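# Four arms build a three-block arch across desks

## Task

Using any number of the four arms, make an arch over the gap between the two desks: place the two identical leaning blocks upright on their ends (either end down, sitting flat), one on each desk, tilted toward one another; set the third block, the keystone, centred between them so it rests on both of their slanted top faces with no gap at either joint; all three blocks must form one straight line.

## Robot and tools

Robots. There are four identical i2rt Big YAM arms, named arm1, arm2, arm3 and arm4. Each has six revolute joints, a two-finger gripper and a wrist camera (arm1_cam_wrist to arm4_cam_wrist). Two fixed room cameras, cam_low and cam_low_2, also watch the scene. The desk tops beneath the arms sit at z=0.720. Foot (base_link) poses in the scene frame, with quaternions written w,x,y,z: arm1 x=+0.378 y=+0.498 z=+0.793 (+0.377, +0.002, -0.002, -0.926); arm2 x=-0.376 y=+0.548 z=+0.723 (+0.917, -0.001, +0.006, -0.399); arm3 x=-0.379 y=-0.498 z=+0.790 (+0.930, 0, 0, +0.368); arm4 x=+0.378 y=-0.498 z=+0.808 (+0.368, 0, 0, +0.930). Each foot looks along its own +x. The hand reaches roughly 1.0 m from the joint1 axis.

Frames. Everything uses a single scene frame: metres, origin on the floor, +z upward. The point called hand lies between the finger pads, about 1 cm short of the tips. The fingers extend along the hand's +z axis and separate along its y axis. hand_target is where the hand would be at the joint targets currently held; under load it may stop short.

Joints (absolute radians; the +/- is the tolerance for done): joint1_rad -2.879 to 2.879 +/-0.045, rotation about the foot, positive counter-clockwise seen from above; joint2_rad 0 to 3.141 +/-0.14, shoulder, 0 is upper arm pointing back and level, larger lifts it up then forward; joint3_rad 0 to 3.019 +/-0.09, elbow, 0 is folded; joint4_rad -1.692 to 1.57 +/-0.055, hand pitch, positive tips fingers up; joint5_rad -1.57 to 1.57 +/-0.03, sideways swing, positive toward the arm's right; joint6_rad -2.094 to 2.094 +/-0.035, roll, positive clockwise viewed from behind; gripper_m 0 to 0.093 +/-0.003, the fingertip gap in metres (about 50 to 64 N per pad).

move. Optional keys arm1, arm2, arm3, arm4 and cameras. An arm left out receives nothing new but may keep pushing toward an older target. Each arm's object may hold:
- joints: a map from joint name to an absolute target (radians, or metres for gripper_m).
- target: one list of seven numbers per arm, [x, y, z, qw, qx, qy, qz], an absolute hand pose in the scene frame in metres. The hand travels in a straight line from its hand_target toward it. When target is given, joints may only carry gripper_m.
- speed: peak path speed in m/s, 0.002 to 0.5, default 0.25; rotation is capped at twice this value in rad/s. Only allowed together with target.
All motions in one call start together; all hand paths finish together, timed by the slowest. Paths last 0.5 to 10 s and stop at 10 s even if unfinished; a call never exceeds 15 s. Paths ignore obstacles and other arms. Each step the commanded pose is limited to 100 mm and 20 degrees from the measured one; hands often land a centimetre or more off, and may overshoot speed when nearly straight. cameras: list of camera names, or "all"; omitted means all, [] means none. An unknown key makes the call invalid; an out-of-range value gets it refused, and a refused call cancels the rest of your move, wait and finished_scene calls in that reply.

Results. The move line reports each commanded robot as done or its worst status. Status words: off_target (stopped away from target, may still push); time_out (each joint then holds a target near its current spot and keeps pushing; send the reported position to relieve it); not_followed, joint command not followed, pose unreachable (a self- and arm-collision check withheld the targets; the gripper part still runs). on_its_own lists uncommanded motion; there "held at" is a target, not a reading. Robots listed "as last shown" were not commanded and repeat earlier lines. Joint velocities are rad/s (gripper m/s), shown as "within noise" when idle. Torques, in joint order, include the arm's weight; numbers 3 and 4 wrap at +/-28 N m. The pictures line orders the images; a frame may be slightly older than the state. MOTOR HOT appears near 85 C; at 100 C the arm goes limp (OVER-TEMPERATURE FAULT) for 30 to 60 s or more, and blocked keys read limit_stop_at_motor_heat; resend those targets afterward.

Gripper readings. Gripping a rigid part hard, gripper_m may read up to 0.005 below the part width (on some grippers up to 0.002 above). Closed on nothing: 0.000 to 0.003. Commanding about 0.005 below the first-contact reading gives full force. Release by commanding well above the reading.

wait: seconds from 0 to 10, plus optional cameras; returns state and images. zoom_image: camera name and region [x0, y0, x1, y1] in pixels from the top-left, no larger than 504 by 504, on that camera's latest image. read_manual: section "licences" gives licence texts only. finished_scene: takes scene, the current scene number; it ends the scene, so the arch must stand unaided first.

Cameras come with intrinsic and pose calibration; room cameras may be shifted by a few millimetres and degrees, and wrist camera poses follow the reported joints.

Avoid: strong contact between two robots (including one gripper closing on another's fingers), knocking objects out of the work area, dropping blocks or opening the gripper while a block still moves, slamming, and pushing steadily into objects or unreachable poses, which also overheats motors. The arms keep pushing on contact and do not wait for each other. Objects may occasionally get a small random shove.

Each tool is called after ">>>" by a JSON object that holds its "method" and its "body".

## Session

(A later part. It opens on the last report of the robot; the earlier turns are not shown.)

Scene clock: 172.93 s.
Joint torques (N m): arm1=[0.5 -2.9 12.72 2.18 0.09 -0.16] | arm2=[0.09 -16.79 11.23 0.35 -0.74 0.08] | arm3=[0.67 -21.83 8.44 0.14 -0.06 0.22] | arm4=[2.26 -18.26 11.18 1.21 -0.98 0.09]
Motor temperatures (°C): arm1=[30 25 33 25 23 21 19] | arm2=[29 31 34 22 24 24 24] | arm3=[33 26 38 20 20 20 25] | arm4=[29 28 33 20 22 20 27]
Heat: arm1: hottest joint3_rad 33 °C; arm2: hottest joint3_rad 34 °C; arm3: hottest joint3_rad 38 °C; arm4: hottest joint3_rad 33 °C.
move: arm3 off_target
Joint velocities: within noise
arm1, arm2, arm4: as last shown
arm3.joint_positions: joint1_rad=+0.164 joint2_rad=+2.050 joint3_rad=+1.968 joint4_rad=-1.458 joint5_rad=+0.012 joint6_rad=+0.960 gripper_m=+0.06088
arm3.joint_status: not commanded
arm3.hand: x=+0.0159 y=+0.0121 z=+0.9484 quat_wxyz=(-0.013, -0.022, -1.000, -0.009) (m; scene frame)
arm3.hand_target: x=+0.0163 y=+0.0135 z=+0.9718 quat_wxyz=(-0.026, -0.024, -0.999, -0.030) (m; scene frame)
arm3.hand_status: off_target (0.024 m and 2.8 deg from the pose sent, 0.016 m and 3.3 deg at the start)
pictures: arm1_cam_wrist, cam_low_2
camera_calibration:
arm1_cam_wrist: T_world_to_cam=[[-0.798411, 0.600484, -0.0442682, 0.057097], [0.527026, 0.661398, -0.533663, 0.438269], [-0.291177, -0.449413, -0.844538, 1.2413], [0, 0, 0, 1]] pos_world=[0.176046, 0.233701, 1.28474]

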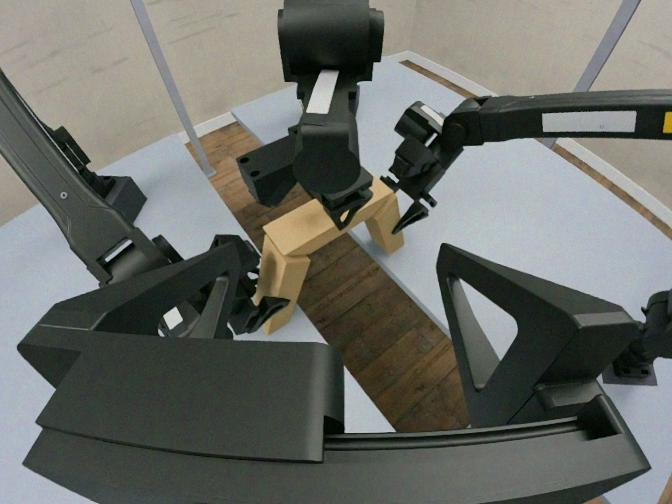

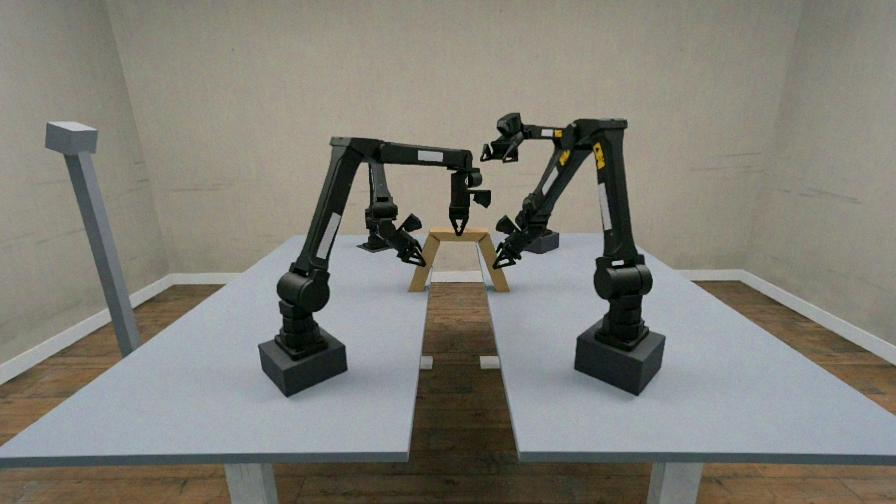

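>>> {"method": "move", "body": {"arm3": {"target":[0.0165,0.0138,0.962,0.026,0.024,0.998,0.03],"speed":0.04}, "cameras": ["cam_low_2","arm1_cam_wrist"]}}

>>> {"method": "zoom_image", "body": {"camera": "cam_low_2", "region": [410, 200, 510, 270]}}

>>> {"method": "zoom_image", "body": {"camera": "arm1_cam_wrist", "region": [230, 130, 450, 350]}}

Scene clock: 175.10 s.
Joint torques (N m): arm1=[0.5 -2.96 12.7 2.13 0.09 -0.16] | arm2=[-0.26 -17.14 11.1 0.32 -0.78 0.08] | arm3=[0.5 -21.71 8.43 0.09 -0.06 0.19] | arm4=[2.26 -18.26 11.15 1.2 -0.98 0.09]
Motor temperatures (°C): arm1=[30 25 33 25 23 21 19] | arm2=[29 31 35 22 24 24 24] | arm3=[33 26 38 20 20 20 25] | arm4=[29 28 33 20 22 20 27]
Heat: arm1: hottest joint3_rad 33 °C; arm2: hottest joint3_rad 35 °C; arm3: hottest joint3_rad 38 °C; arm4: hottest joint3_rad 33 °C.
move: arm3 off_target
Joint velocities: within noise
arm1, arm2, arm4: as last shown
arm3.joint_positions: joint1_rad=+0.164 joint2_rad=+2.050 joint3_rad=+1.945 joint4_rad=-1.434 joint5_rad=+0.010 joint6_rad=+0.960 gripper_m=+0.06088
arm3.joint_status: not commanded
arm3.hand: x=+0.0154 y=+0.0119 z=+0.9395 quat_wxyz=(-0.013, -0.022, -1.000, -0.010) (m; scene frame)
arm3.hand_target: x=+0.0161 y=+0.0136 z=+0.9618 quat_wxyz=(-0.025, -0.024, -0.999, -0.030) (m; scene frame)
arm3.hand_status: off_target (0.023 m and 2.7 deg from the pose sent, 0.014 m and 2.8 deg at the start)
pictures: arm1_cam_wrist, cam_low_2
camera_calibration:
arm1_cam_wrist: T_world_to_cam=[[-0.798411, 0.600484, -0.0442682, 0.057097], [0.527026, 0.661398, -0.533663, 0.438269], [-0.291177, -0.449413, -0.844538, 1.2413], [0, 0, 0, 1]] pos_world=[0.176046, 0.233701, 1.28474]

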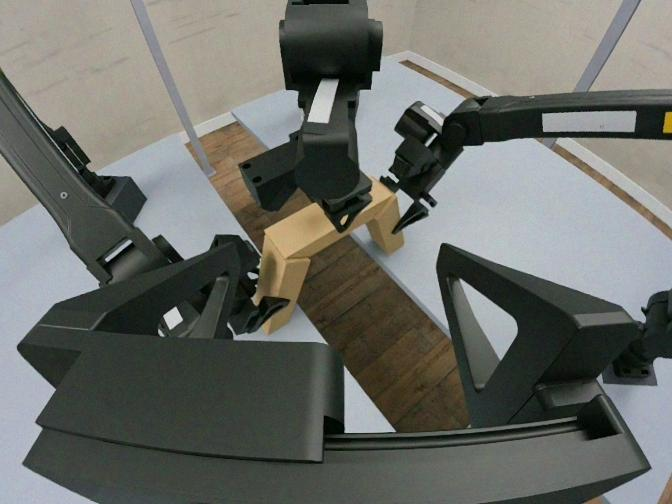

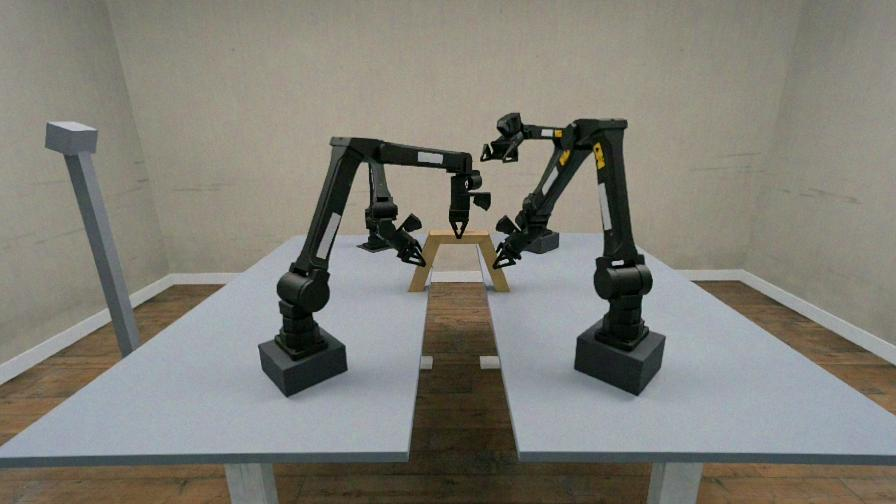

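Scaled by 5.040 from the camera's 896x504 image, which has a finer 1280x720 frame.

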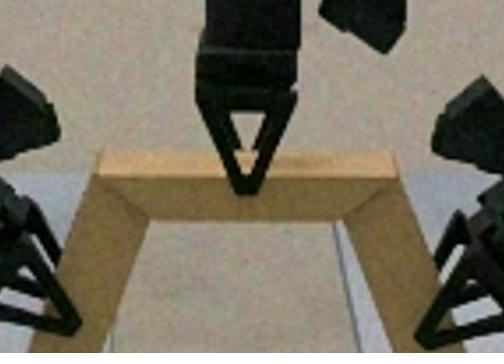

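Scaled by 2.291 from the camera's 672x504 image, which has a finer 960x720 frame.

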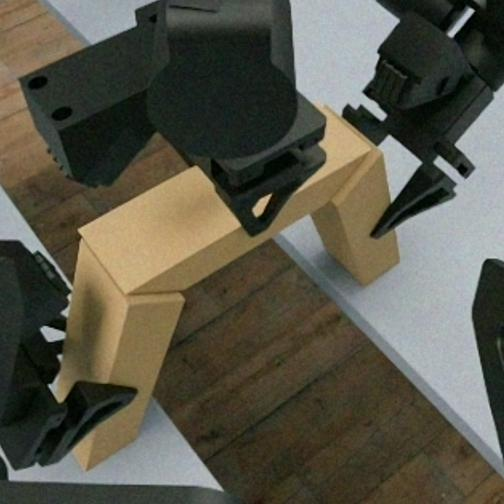

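>>> {"method": "move", "body": {"arm3": {"joints":{"gripper_m":0.075}}, "cameras": ["cam_low_2","arm1_cam_wrist"]}}

>>> {"method": "zoom_image", "body": {"camera": "cam_low_2", "region": [410, 200, 510, 270]}}

>>> {"method": "zoom_image", "body": {"camera": "arm1_cam_wrist", "region": [230, 130, 450, 350]}}

Scene clock: 176.93 s.
Joint torques (N m): arm1=[0.5 -2.9 12.71 2.13 0.09 -0.16] | arm2=[-0.03 -17.14 11.1 0.27 -0.77 0.1] | arm3=[0.79 -20.78 8.47 0.1 -0.06 0.19] | arm4=[2.2 -18.2 11.15 1.21 -0.98 0.1]
Motor temperatures (°C): arm1=[30 25 33 25 23 21 19] | arm2=[29 31 35 22 24 24 24] | arm3=[33 27 37 20 20 20 25] | arm4=[29 28 34 20 22 20 27]
Heat: arm1: hottest joint3_rad 33 °C; arm2: hottest joint3_rad 35 °C; arm3: hottest joint3_rad 37 °C; arm4: hottest joint3_rad 34 °C.
move: arm3 done
Joint velocities: arm1=[within noise] | arm2=[within noise] | arm3=[-0.044 0.005 -0.017 -0.012 -0.007 -0.037 0] | arm4=[within noise]
arm1.joint_positions: joint1_rad=+0.162 joint2_rad=+0.731 joint3_rad=+0.829 joint4_rad=-0.439 joint5_rad=+0.015 joint6_rad=+0.009 gripper_m=+0.09396
arm1.joint_status: not commanded
arm1.hand: x=+0.1384 y=+0.1805 z=+1.1818 quat_wxyz=(-0.259, -0.734, -0.360, +0.515) (m; scene frame)
arm1.hand_target: x=+0.1397 y=+0.1795 z=+1.1896 quat_wxyz=(-0.262, -0.724, -0.361, +0.526) (m; scene frame)
arm1.hand_status: not commanded
arm2, arm4: as last shown
arm2.joint_positions: joint1_rad=-0.526 joint2_rad=+1.854 joint3_rad=+1.338 joint4_rad=-0.760 joint5_rad=-0.843 joint6_rad=-1.206 gripper_m=+0.05937
arm2.hand_target: x=-0.1112 y=+0.0046 z=+0.8441 quat_wxyz=(-0.428, +0.005, -0.903, +0.020) (m; scene frame)
arm3.joint_positions: joint1_rad=+0.164 joint2_rad=+2.038 joint3_rad=+1.944 joint4_rad=-1.434 joint5_rad=+0.010 joint6_rad=+0.960 gripper_m=+0.07492
arm3.joint_status: all done
arm3.hand: x=+0.0151 y=+0.0116 z=+0.9467 quat_wxyz=(-0.016, -0.022, -1.000, -0.015) (m; scene frame)
arm3.hand_target: x=+0.0160 y=+0.0134 z=+0.9617 quat_wxyz=(-0.025, -0.024, -0.999, -0.030) (m; scene frame)
arm3.hand_status: not commanded
pictures: arm1_cam_wrist, cam_low_2
camera_calibration:
arm1_cam_wrist: T_world_to_cam=[[-0.798411, 0.600484, -0.0442682, 0.057097], [0.527026, 0.661398, -0.533663, 0.438269], [-0.291177, -0.449413, -0.844538, 1.2413], [0, 0, 0, 1]] pos_world=[0.176046, 0.233701, 1.28474]

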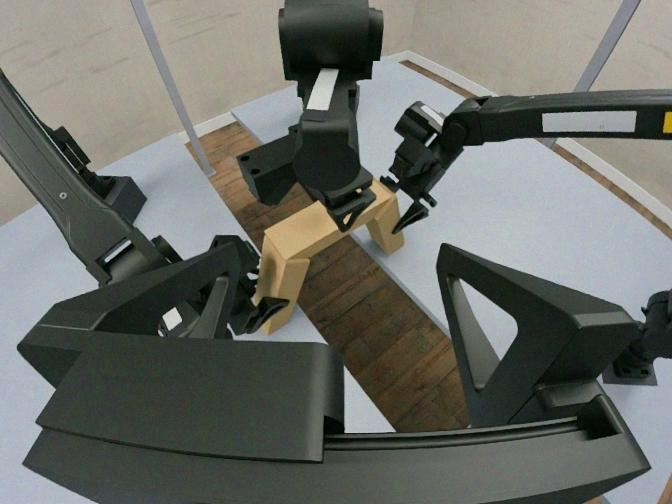

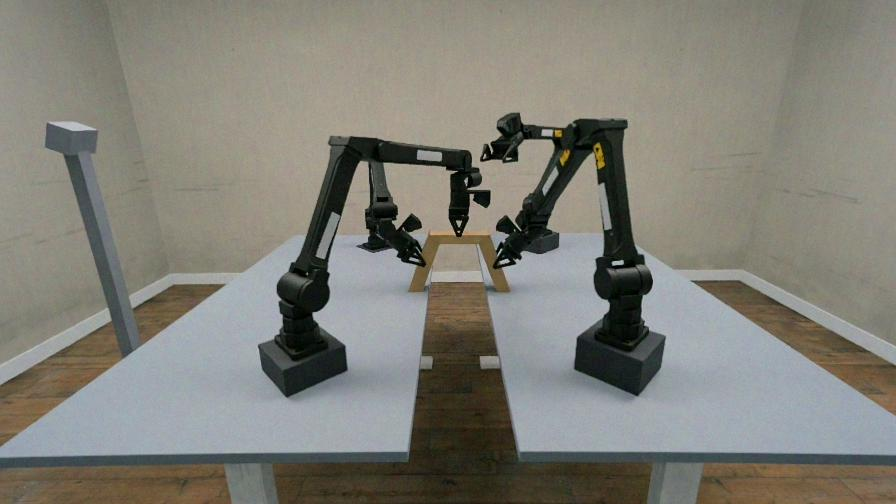

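Scaled by 5.040 from the camera's 896x504 image, which has a finer 1280x720 frame.

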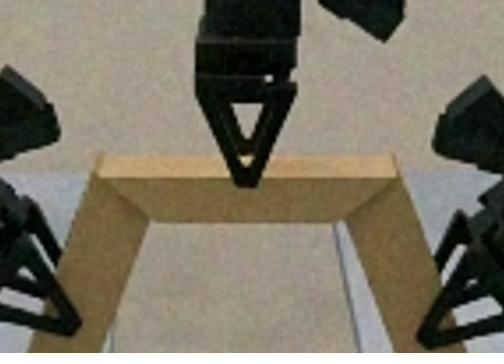

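Scaled by 2.291 from the camera's 672x504 image, which has a finer 960x720 frame.

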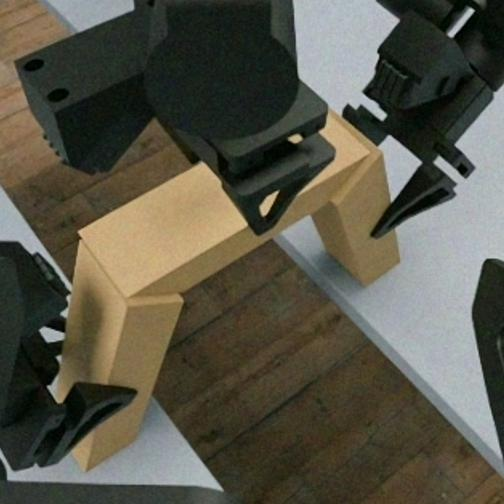

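>>> {"method": "move", "body": {"arm3": {"target":[0.016,0.0138,1.05,0.026,0.024,0.998,0.03],"joints":{"gripper_m":0.093},"speed":0.1}, "cameras": ["cam_low_2"]}}

>>> {"method": "move", "body": {"arm2": {"joints":{"gripper_m":0.07}}, "arm4": {"joints":{"gripper_m":0.07}}, "cameras": ["cam_low_2","arm1_cam_wrist"]}}

>>> {"method": "zoom_image", "body": {"camera": "cam_low_2", "region": [400, 210, 520, 300]}}

>>> {"method": "zoom_image", "body": {"camera": "arm1_cam_wrist", "region": [230, 130, 450, 350]}}

Scene clock: 180.27 s.
Joint torques (N m): arm1=[0.5 -2.84 12.7 2.13 0.09 -0.16] | arm2=[-0.21 -17.26 11.17 0.32 -0.77 0.08] | arm3=[1.14 -19.14 13.5 -0.57 -0.01 0.22] | arm4=[2.26 -18.2 11.17 1.22 -0.98 0.09]
Motor temperatures (°C): arm1=[30 25 33 25 23 21 19] | arm2=[29 31 35 22 24 24 24] | arm3=[33 27 37 20 20 20 24] | arm4=[29 28 34 20 22 20 27]
Heat: arm1: hottest joint3_rad 33 °C; arm2: hottest joint3_rad 35 °C; arm3: hottest joint3_rad 37 °C; arm4: hottest joint3_rad 34 °C.
move: arm3 off_target
Joint velocities: within noise
arm1, arm2, arm4: as last shown
arm3.joint_positions: joint1_rad=+0.164 joint2_rad=+2.026 joint3_rad=+2.126 joint4_rad=-1.647 joint5_rad=+0.010 joint6_rad=+0.960 gripper_m=+0.09290
arm3.joint_status: all done
arm3.hand: x=+0.0099 y=+0.0046 z=+1.0228 quat_wxyz=(-0.011, -0.022, -1.000, -0.007) (m; scene frame)
arm3.hand_target: x=+0.0152 y=+0.0128 z=+1.0499 quat_wxyz=(-0.027, -0.024, -0.999, -0.031) (m; scene frame)
arm3.hand_status: off_target (0.029 m and 3.2 deg from the pose sent, 0.103 m and 2.1 deg at the start)
pictures: cam_low_2

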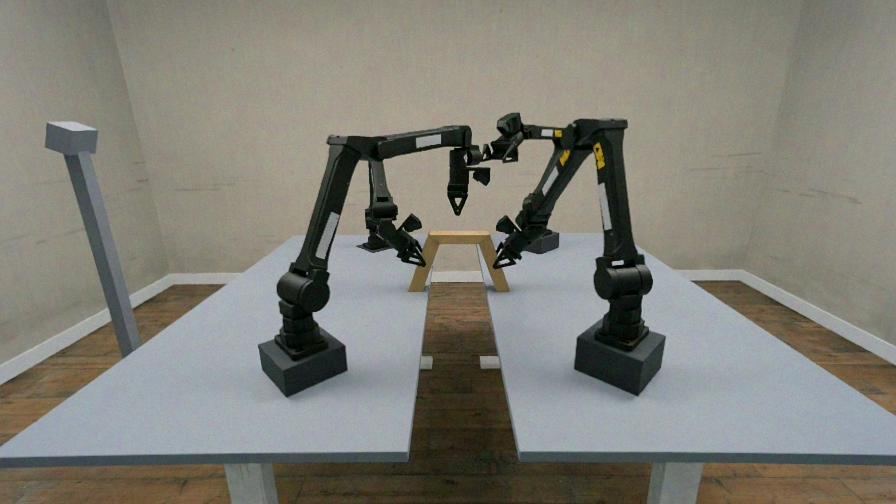

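Scene clock: 181.00 s.
Joint torques (N m): arm1=[0.56 -2.9 12.71 2.15 0.09 -0.16] | arm2=[-0.5 -16.97 11.15 0.29 -0.69 0.07] | arm3=[0.91 -18.96 13.49 -0.51 0.01 0.2] | arm4=[2.26 -18.32 10.66 1.24 -0.75 0.09]
Motor temperatures (°C): arm1=[30 25 33 25 23 21 19] | arm2=[29 31 35 22 24 24 24] | arm3=[33 27 37 20 20 20 24] | arm4=[29 28 34 20 22 20 27]
Heat: arm1: hottest joint3_rad 33 °C; arm2: hottest joint3_rad 35 °C; arm3: hottest joint3_rad 37 °C; arm4: hottest joint3_rad 34 °C.
move: arm2 done; arm4 done
Joint velocities: within noise
arm1: as last shown
arm2.joint_positions: joint1_rad=-0.524 joint2_rad=+1.852 joint3_rad=+1.338 joint4_rad=-0.760 joint5_rad=-0.846 joint6_rad=-1.201 gripper_m=+0.06991
arm2.joint_status: all done
arm2.hand: x=-0.1196 y=+0.0118 z=+0.8271 quat_wxyz=(-0.423, -0.004, -0.906, +0.008) (m; scene frame)
arm2.hand_target: x=-0.1112 y=+0.0046 z=+0.8443 quat_wxyz=(-0.428, +0.003, -0.903, +0.019) (m; scene frame)
arm2.hand_status: not commanded
arm3.joint_positions: joint1_rad=+0.164 joint2_rad=+2.026 joint3_rad=+2.126 joint4_rad=-1.648 joint5_rad=+0.010 joint6_rad=+0.960 gripper_m=+0.09290
arm3.joint_status: not commanded
arm3.hand: x=+0.0097 y=+0.0044 z=+1.0230 quat_wxyz=(-0.010, -0.022, -1.000, -0.006) (m; scene frame)
arm3.hand_target: x=+0.0151 y=+0.0126 z=+1.0500 quat_wxyz=(-0.026, -0.024, -0.999, -0.031) (m; scene frame)
arm3.hand_status: not commanded
arm4.joint_positions: joint1_rad=-0.571 joint2_rad=+1.933 joint3_rad=+1.174 joint4_rad=-0.510 joint5_rad=-0.831 joint6_rad=-1.186 gripper_m=+0.06991
arm4.joint_status: all done
arm4.hand: x=+0.1196 y=+0.0072 z=+0.8238 quat_wxyz=(-0.006, +0.907, -0.002, -0.422) (m; scene frame)
arm4.hand_target: x=+0.1106 y=+0.0282 z=+0.8460 quat_wxyz=(-0.031, +0.902, +0.010, -0.431) (m; scene frame)
arm4.hand_status: not commanded
pictures: arm1_cam_wrist, cam_low_2
camera_calibration:
arm1_cam_wrist: T_world_to_cam=[[-0.798411, 0.600484, -0.0442682, 0.057097], [0.527026, 0.661398, -0.533663, 0.438269], [-0.291177, -0.449413, -0.844538, 1.2413], [0, 0, 0, 1]] pos_world=[0.176046, 0.233701, 1.28474]

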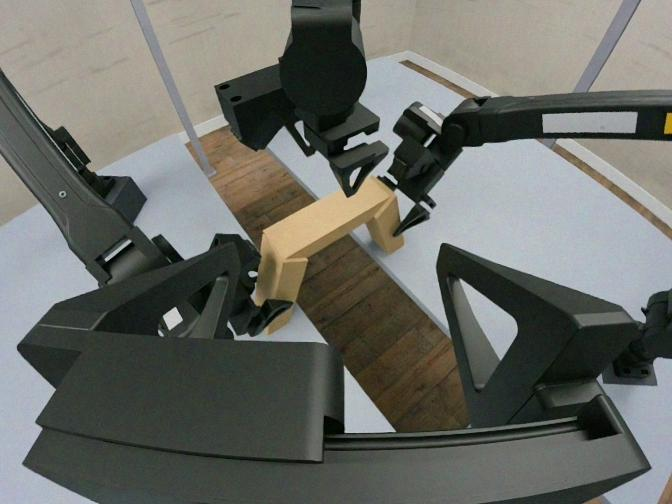

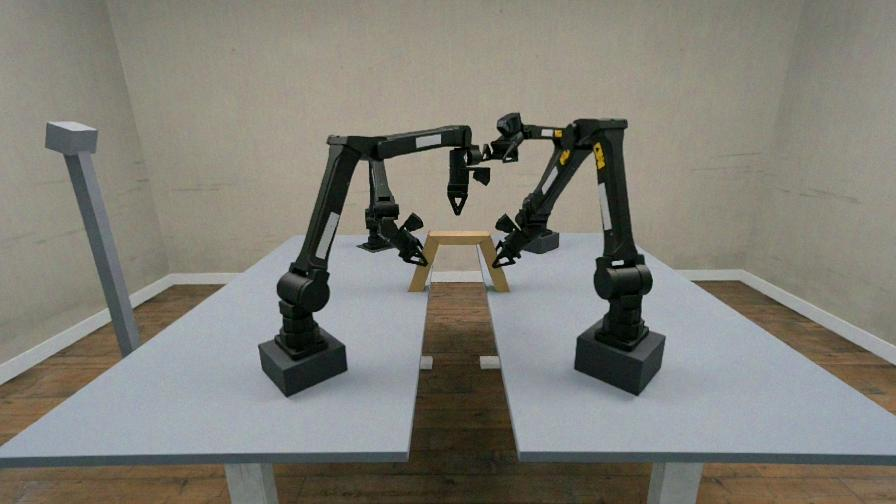

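Scaled by 4.200 from the camera's 896x504 image, which has a finer 1280x720 frame.

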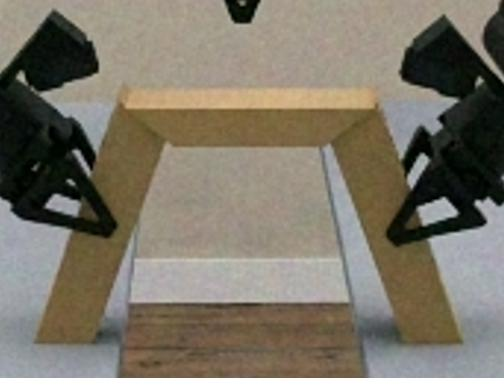

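Scaled by 2.291 from the camera's 672x504 image, which has a finer 960x720 frame.

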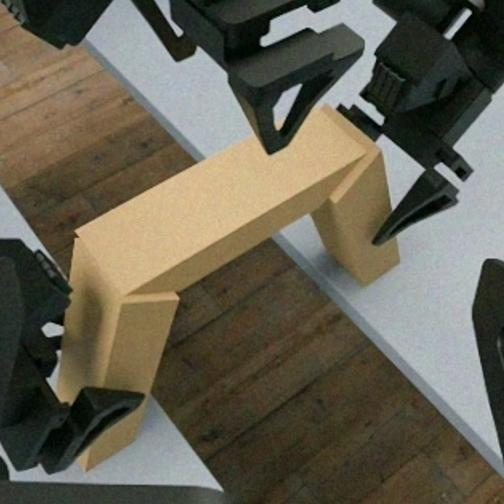

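>>> {"method": "move", "body": {"arm2": {"target":[-0.150,0.011,0.872,0.426,0.0,0.904,-0.014],"joints":{"gripper_m":0.093},"speed":0.06}, "arm4": {"target":[0.150,0.009,0.876,0.02,-0.904,-0.006,0.428],"joints":{"gripper_m":0.093},"speed":0.06}, "cameras": ["cam_low_2","arm1_cam_wrist","arm2_cam_wrist","arm4_cam_wrist"]}}

Scene clock: 183.83 s.
Joint torques (N m): arm1=[0.62 -2.9 12.68 2.18 0.08 -0.15] | arm2=[-1.44 -16.79 12.15 -0.13 -0.73 -0.13] | arm3=[1.26 -19.08 13.41 -0.53 -0.01 0.21] | arm4=[0.91 -18.49 8.36 0.31 -0.78 -0.16]
Motor temperatures (°C): arm1=[30 25 33 25 23 21 19] | arm2=[29 31 35 22 24 24 24] | arm3=[33 28 37 20 20 20 24] | arm4=[29 28 34 20 22 20 26]
Heat: arm1: hottest joint3_rad 33 °C; arm2: hottest joint3_rad 35 °C; arm3: hottest joint3_rad 37 °C; arm4: hottest joint3_rad 34 °C.
move: arm2 off_target; arm4 off_target
Joint velocities: within noise
arm1, arm3: as last shown
arm2.joint_positions: joint1_rad=-0.570 joint2_rad=+1.803 joint3_rad=+1.338 joint4_rad=-0.903 joint5_rad=-0.862 joint6_rad=-1.272 gripper_m=+0.09289
arm2.joint_status: all done
arm2.hand: x=-0.1473 y=+0.0261 z=+0.8496 quat_wxyz=(-0.420, -0.011, -0.907, -0.010) (m; scene frame)
arm2.hand_target: x=-0.1503 y=+0.0120 z=+0.8719 quat_wxyz=(-0.426, -0.001, -0.905, +0.014) (m; scene frame)
arm2.hand_status: off_target (0.027 m and 3.2 deg from the pose sent, 0.054 m and 0.9 deg at the start)
arm3.hand_target: x=+0.0151 y=+0.0126 z=+1.0498 quat_wxyz=(-0.026, -0.024, -0.999, -0.030) (m; scene frame)
arm4.joint_positions: joint1_rad=-0.622 joint2_rad=+1.854 joint3_rad=+1.174 joint4_rad=-0.640 joint5_rad=-0.849 joint6_rad=-1.251 gripper_m=+0.09288
arm4.joint_status: all done
arm4.hand: x=+0.1469 y=+0.0030 z=+0.8609 quat_wxyz=(-0.005, +0.906, -0.005, -0.424) (m; scene frame)
arm4.hand_target: x=+0.1499 y=+0.0089 z=+0.8759 quat_wxyz=(-0.019, +0.904, +0.003, -0.428) (m; scene frame)
arm4.hand_status: off_target (0.017 m and 2.1 deg from the pose sent, 0.060 m and 2.0 deg at the start)
pictures: arm1_cam_wrist, arm2_cam_wrist, arm4_cam_wrist, cam_low_2
camera_calibration:
arm1_cam_wrist: T_world_to_cam=[[-0.798411, 0.600484, -0.0442682, 0.057097], [0.527026, 0.661398, -0.533663, 0.438269], [-0.291177, -0.449413, -0.844538, 1.2413], [0, 0, 0, 1]] pos_world=[0.176046, 0.233701, 1.28474]
arm2_cam_wrist: T_world_to_cam=[[-0.0543927, -0.998216, -0.0246147, 0.0364795], [-0.953251, 0.0592492, -0.296315, 0.120836], [0.297245, 0.00734655, -0.954773, 0.973078], [0, 0, 0, 1]] pos_world=[-0.172072, 0.0221062, 0.965772]
arm4_cam_wrist: T_world_to_cam=[[0.0156385, 0.999756, 0.0156236, -0.0189327], [0.970576, -0.0114233, -0.240522, 0.0683944], [-0.240285, 0.0189253, -0.970518, 0.99604], [0, 0, 0, 1]] pos_world=[0.173247, 0.000858994, 0.983421]

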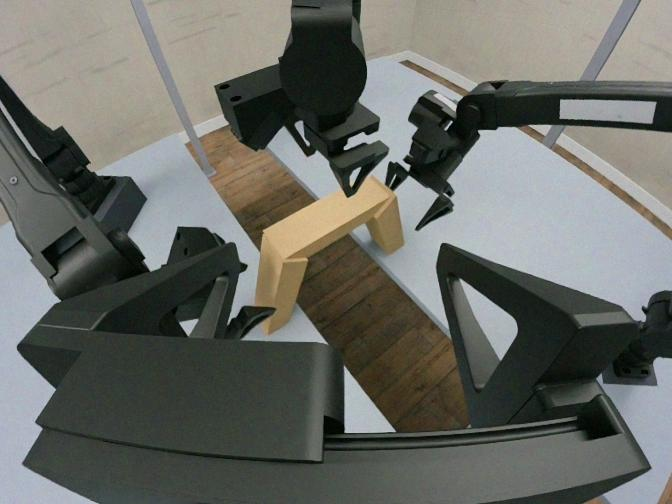

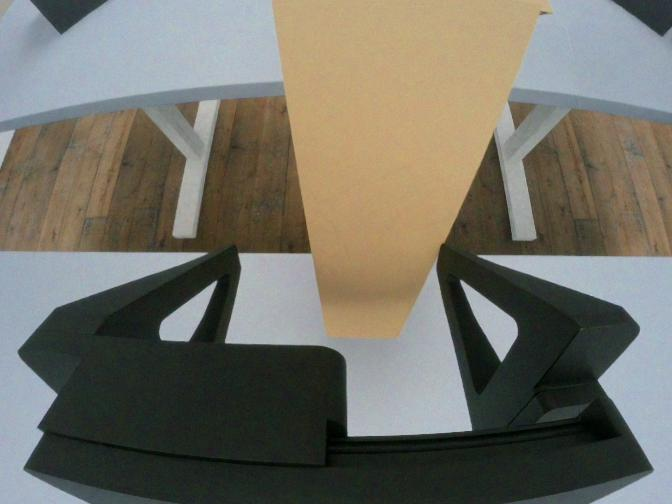

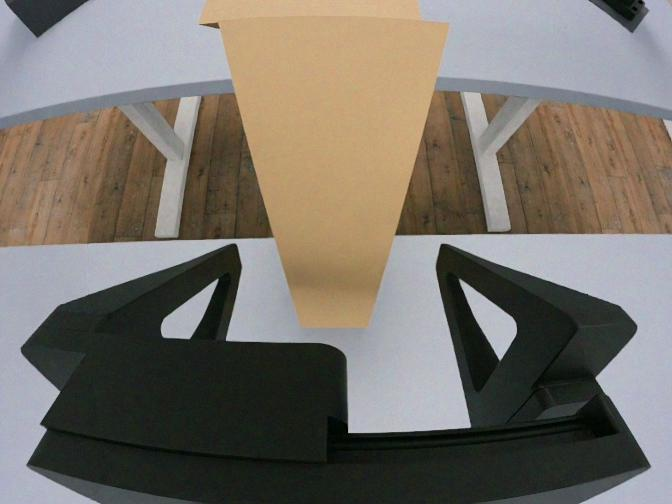

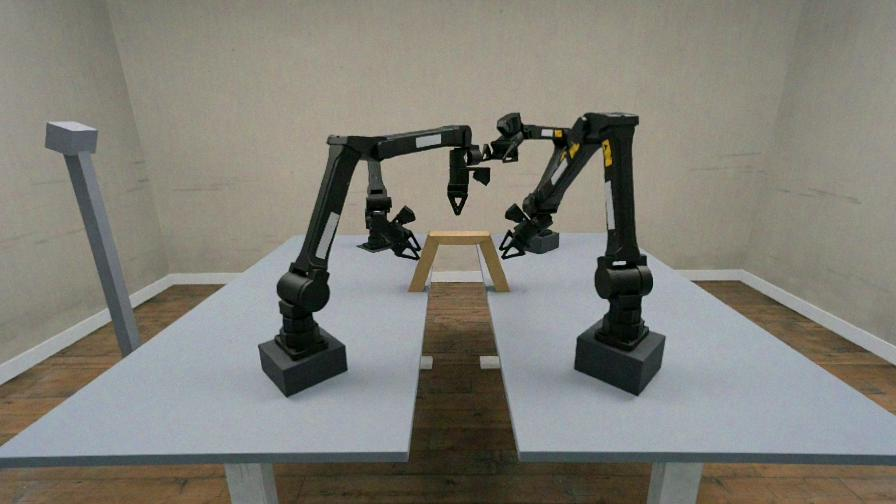

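>>> {"method": "move", "body": {"arm2": {"target":[-0.240,-0.008,0.965,0.426,0.0,0.904,-0.014],"speed":0.08}, "arm4": {"target":[0.240,0.012,0.965,0.02,-0.904,-0.006,0.428],"speed":0.08}, "cameras": ["cam_low_2","arm1_cam_wrist","arm2_cam_wrist","arm4_cam_wrist"]}}

>>> {"method": "zoom_image", "body": {"camera": "cam_low_2", "region": [400, 210, 520, 300]}}

>>> {"method": "zoom_image", "body": {"camera": "arm1_cam_wrist", "region": [230, 130, 450, 350]}}

Scene clock: 187.53 s.
Joint torques (N m): arm1=[0.5 -2.78 12.68 2.15 0.08 -0.15] | arm2=[-1.55 -14.97 13.97 -0.43 -0.73 -0.15] | arm3=[0.85 -18.96 13.38 -0.51 0 0.23] | arm4=[1.32 -17.49 11.71 -0.25 -0.82 -0.2]
Motor temperatures (°C): arm1=[30 25 33 25 23 21 19] | arm2=[29 31 36 22 24 24 24] | arm3=[32 28 38 20 20 20 24] | arm4=[29 28 34 20 22 20 26]
Heat: arm1: hottest joint3_rad 33 °C; arm2: hottest joint3_rad 36 °C; arm3: hottest joint3_rad 38 °C; arm4: hottest joint3_rad 34 °C.
move: arm2 off_target; arm4 off_target
Joint velocities: within noise
arm1: as last shown
arm2.joint_positions: joint1_rad=-0.741 joint2_rad=+1.780 joint3_rad=+1.572 joint4_rad=-1.361 joint5_rad=-0.888 joint6_rad=-1.537 gripper_m=+0.09289
arm2.joint_status: not commanded
arm2.hand: x=-0.2353 y=+0.0080 z=+0.9462 quat_wxyz=(-0.424, -0.011, -0.905, -0.010) (m; scene frame)
arm2.hand_target: x=-0.2402 y=-0.0066 z=+0.9652 quat_wxyz=(-0.426, +0.000, -0.905, +0.014) (m; scene frame)
arm2.hand_status: off_target (0.025 m and 3.0 deg from the pose sent, 0.152 m and 3.2 deg at the start)
arm3.joint_positions: joint1_rad=+0.164 joint2_rad=+2.026 joint3_rad=+2.127 joint4_rad=-1.648 joint5_rad=+0.010 joint6_rad=+0.960 gripper_m=+0.09290
arm3.joint_status: not commanded
arm3.hand: x=+0.0098 y=+0.0045 z=+1.0231 quat_wxyz=(-0.010, -0.022, -1.000, -0.006) (m; scene frame)
arm3.hand_target: x=+0.0151 y=+0.0126 z=+1.0499 quat_wxyz=(-0.026, -0.024, -0.999, -0.031) (m; scene frame)
arm3.hand_status: not commanded
arm4.joint_positions: joint1_rad=-0.801 joint2_rad=+1.748 joint3_rad=+1.266 joint4_rad=-1.084 joint5_rad=-0.880 joint6_rad=-1.530 gripper_m=+0.09288
arm4.joint_status: not commanded
arm4.hand: x=+0.2370 y=-0.0054 z=+0.9384 quat_wxyz=(+0.010, +0.905, -0.010, -0.426) (m; scene frame)
arm4.hand_target: x=+0.2400 y=+0.0104 z=+0.9652 quat_wxyz=(-0.019, +0.904, +0.006, -0.428) (m; scene frame)
arm4.hand_status: off_target (0.032 m and 3.9 deg from the pose sent, 0.140 m and 2.1 deg at the start)
pictures: arm1_cam_wrist, arm2_cam_wrist, arm4_cam_wrist, cam_low_2
camera_calibration:
arm1_cam_wrist: T_world_to_cam=[[-0.798411, 0.600484, -0.0442682, 0.057097], [0.527026, 0.661398, -0.533663, 0.438269], [-0.291177, -0.449413, -0.844538, 1.2413], [0, 0, 0, 1]] pos_world=[0.176046, 0.233701, 1.28474]
arm2_cam_wrist: T_world_to_cam=[[-0.0530818, -0.998317, -0.0233466, 0.0151304], [-0.950759, 0.0576745, -0.304519, 0.0750062], [0.305353, 0.00603256, -0.95222, 1.09101], [0, 0, 0, 1]] pos_world=[-0.261027, 0.00419742, 1.06208]
arm4_cam_wrist: T_world_to_cam=[[0.0113295, 0.999788, -0.0172005, 0.0185544], [0.96972, -0.0151822, -0.243747, 0.00275875], [-0.243956, -0.0139182, -0.969686, 1.09299], [0, 0, 0, 1]] pos_world=[0.263756, -0.00329614, 1.06085]

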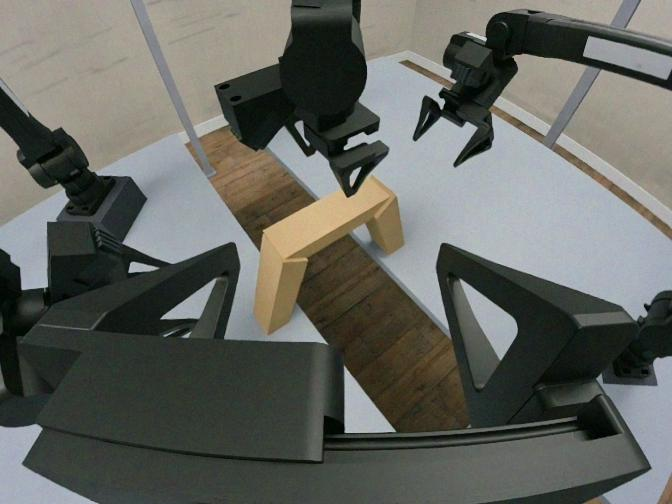

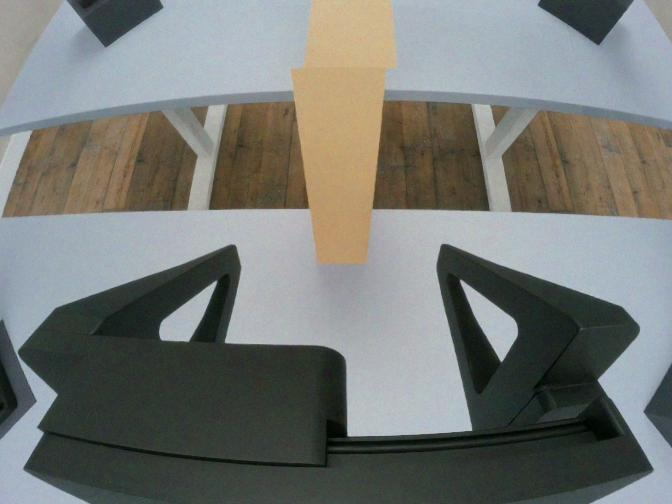

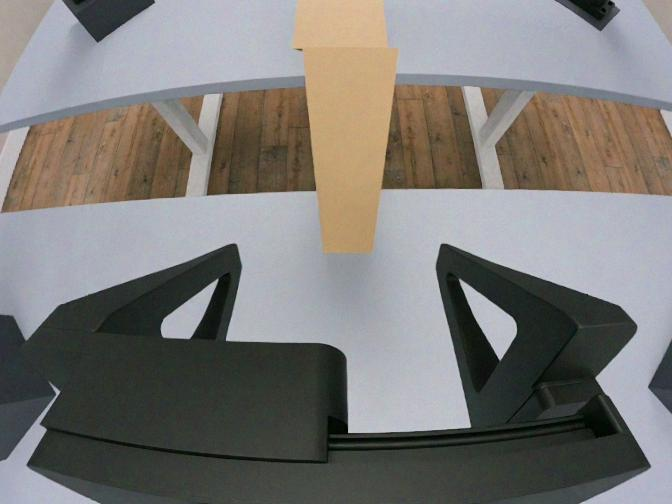

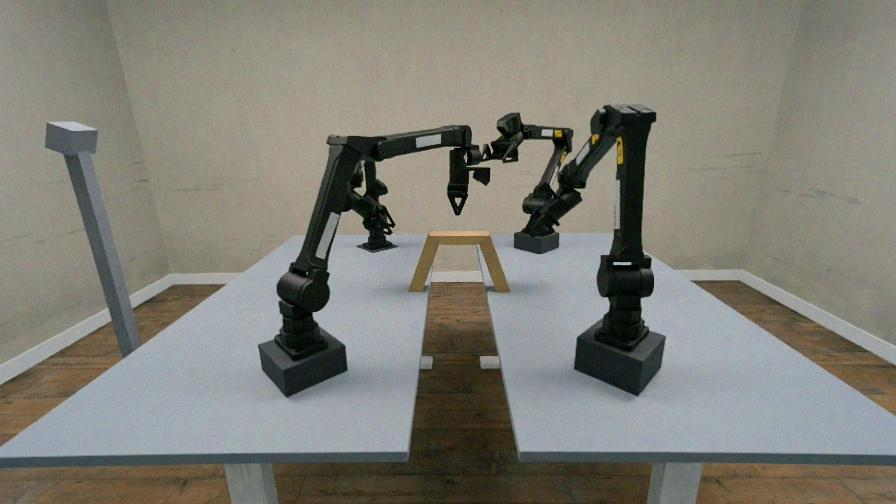

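Scaled by 4.200 from the camera's 896x504 image, which has a finer 1280x720 frame.

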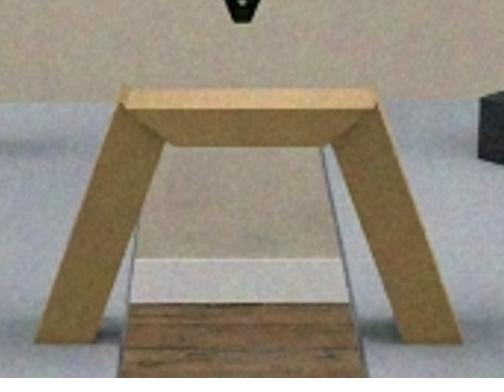

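Scaled by 2.291 from the camera's 672x504 image, which has a finer 960x720 frame.

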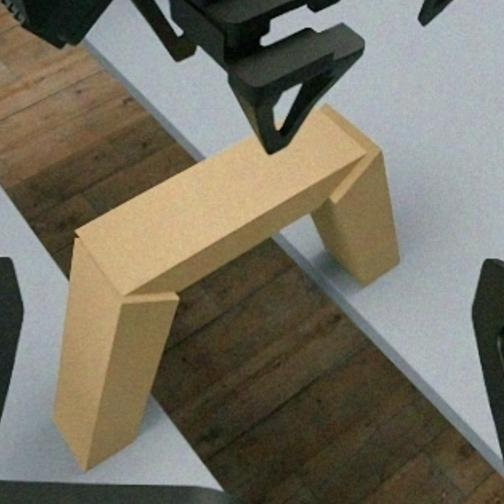

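>>> {"method": "finished_scene", "body": {"scene": 1}}

The scene is finished: the task was done.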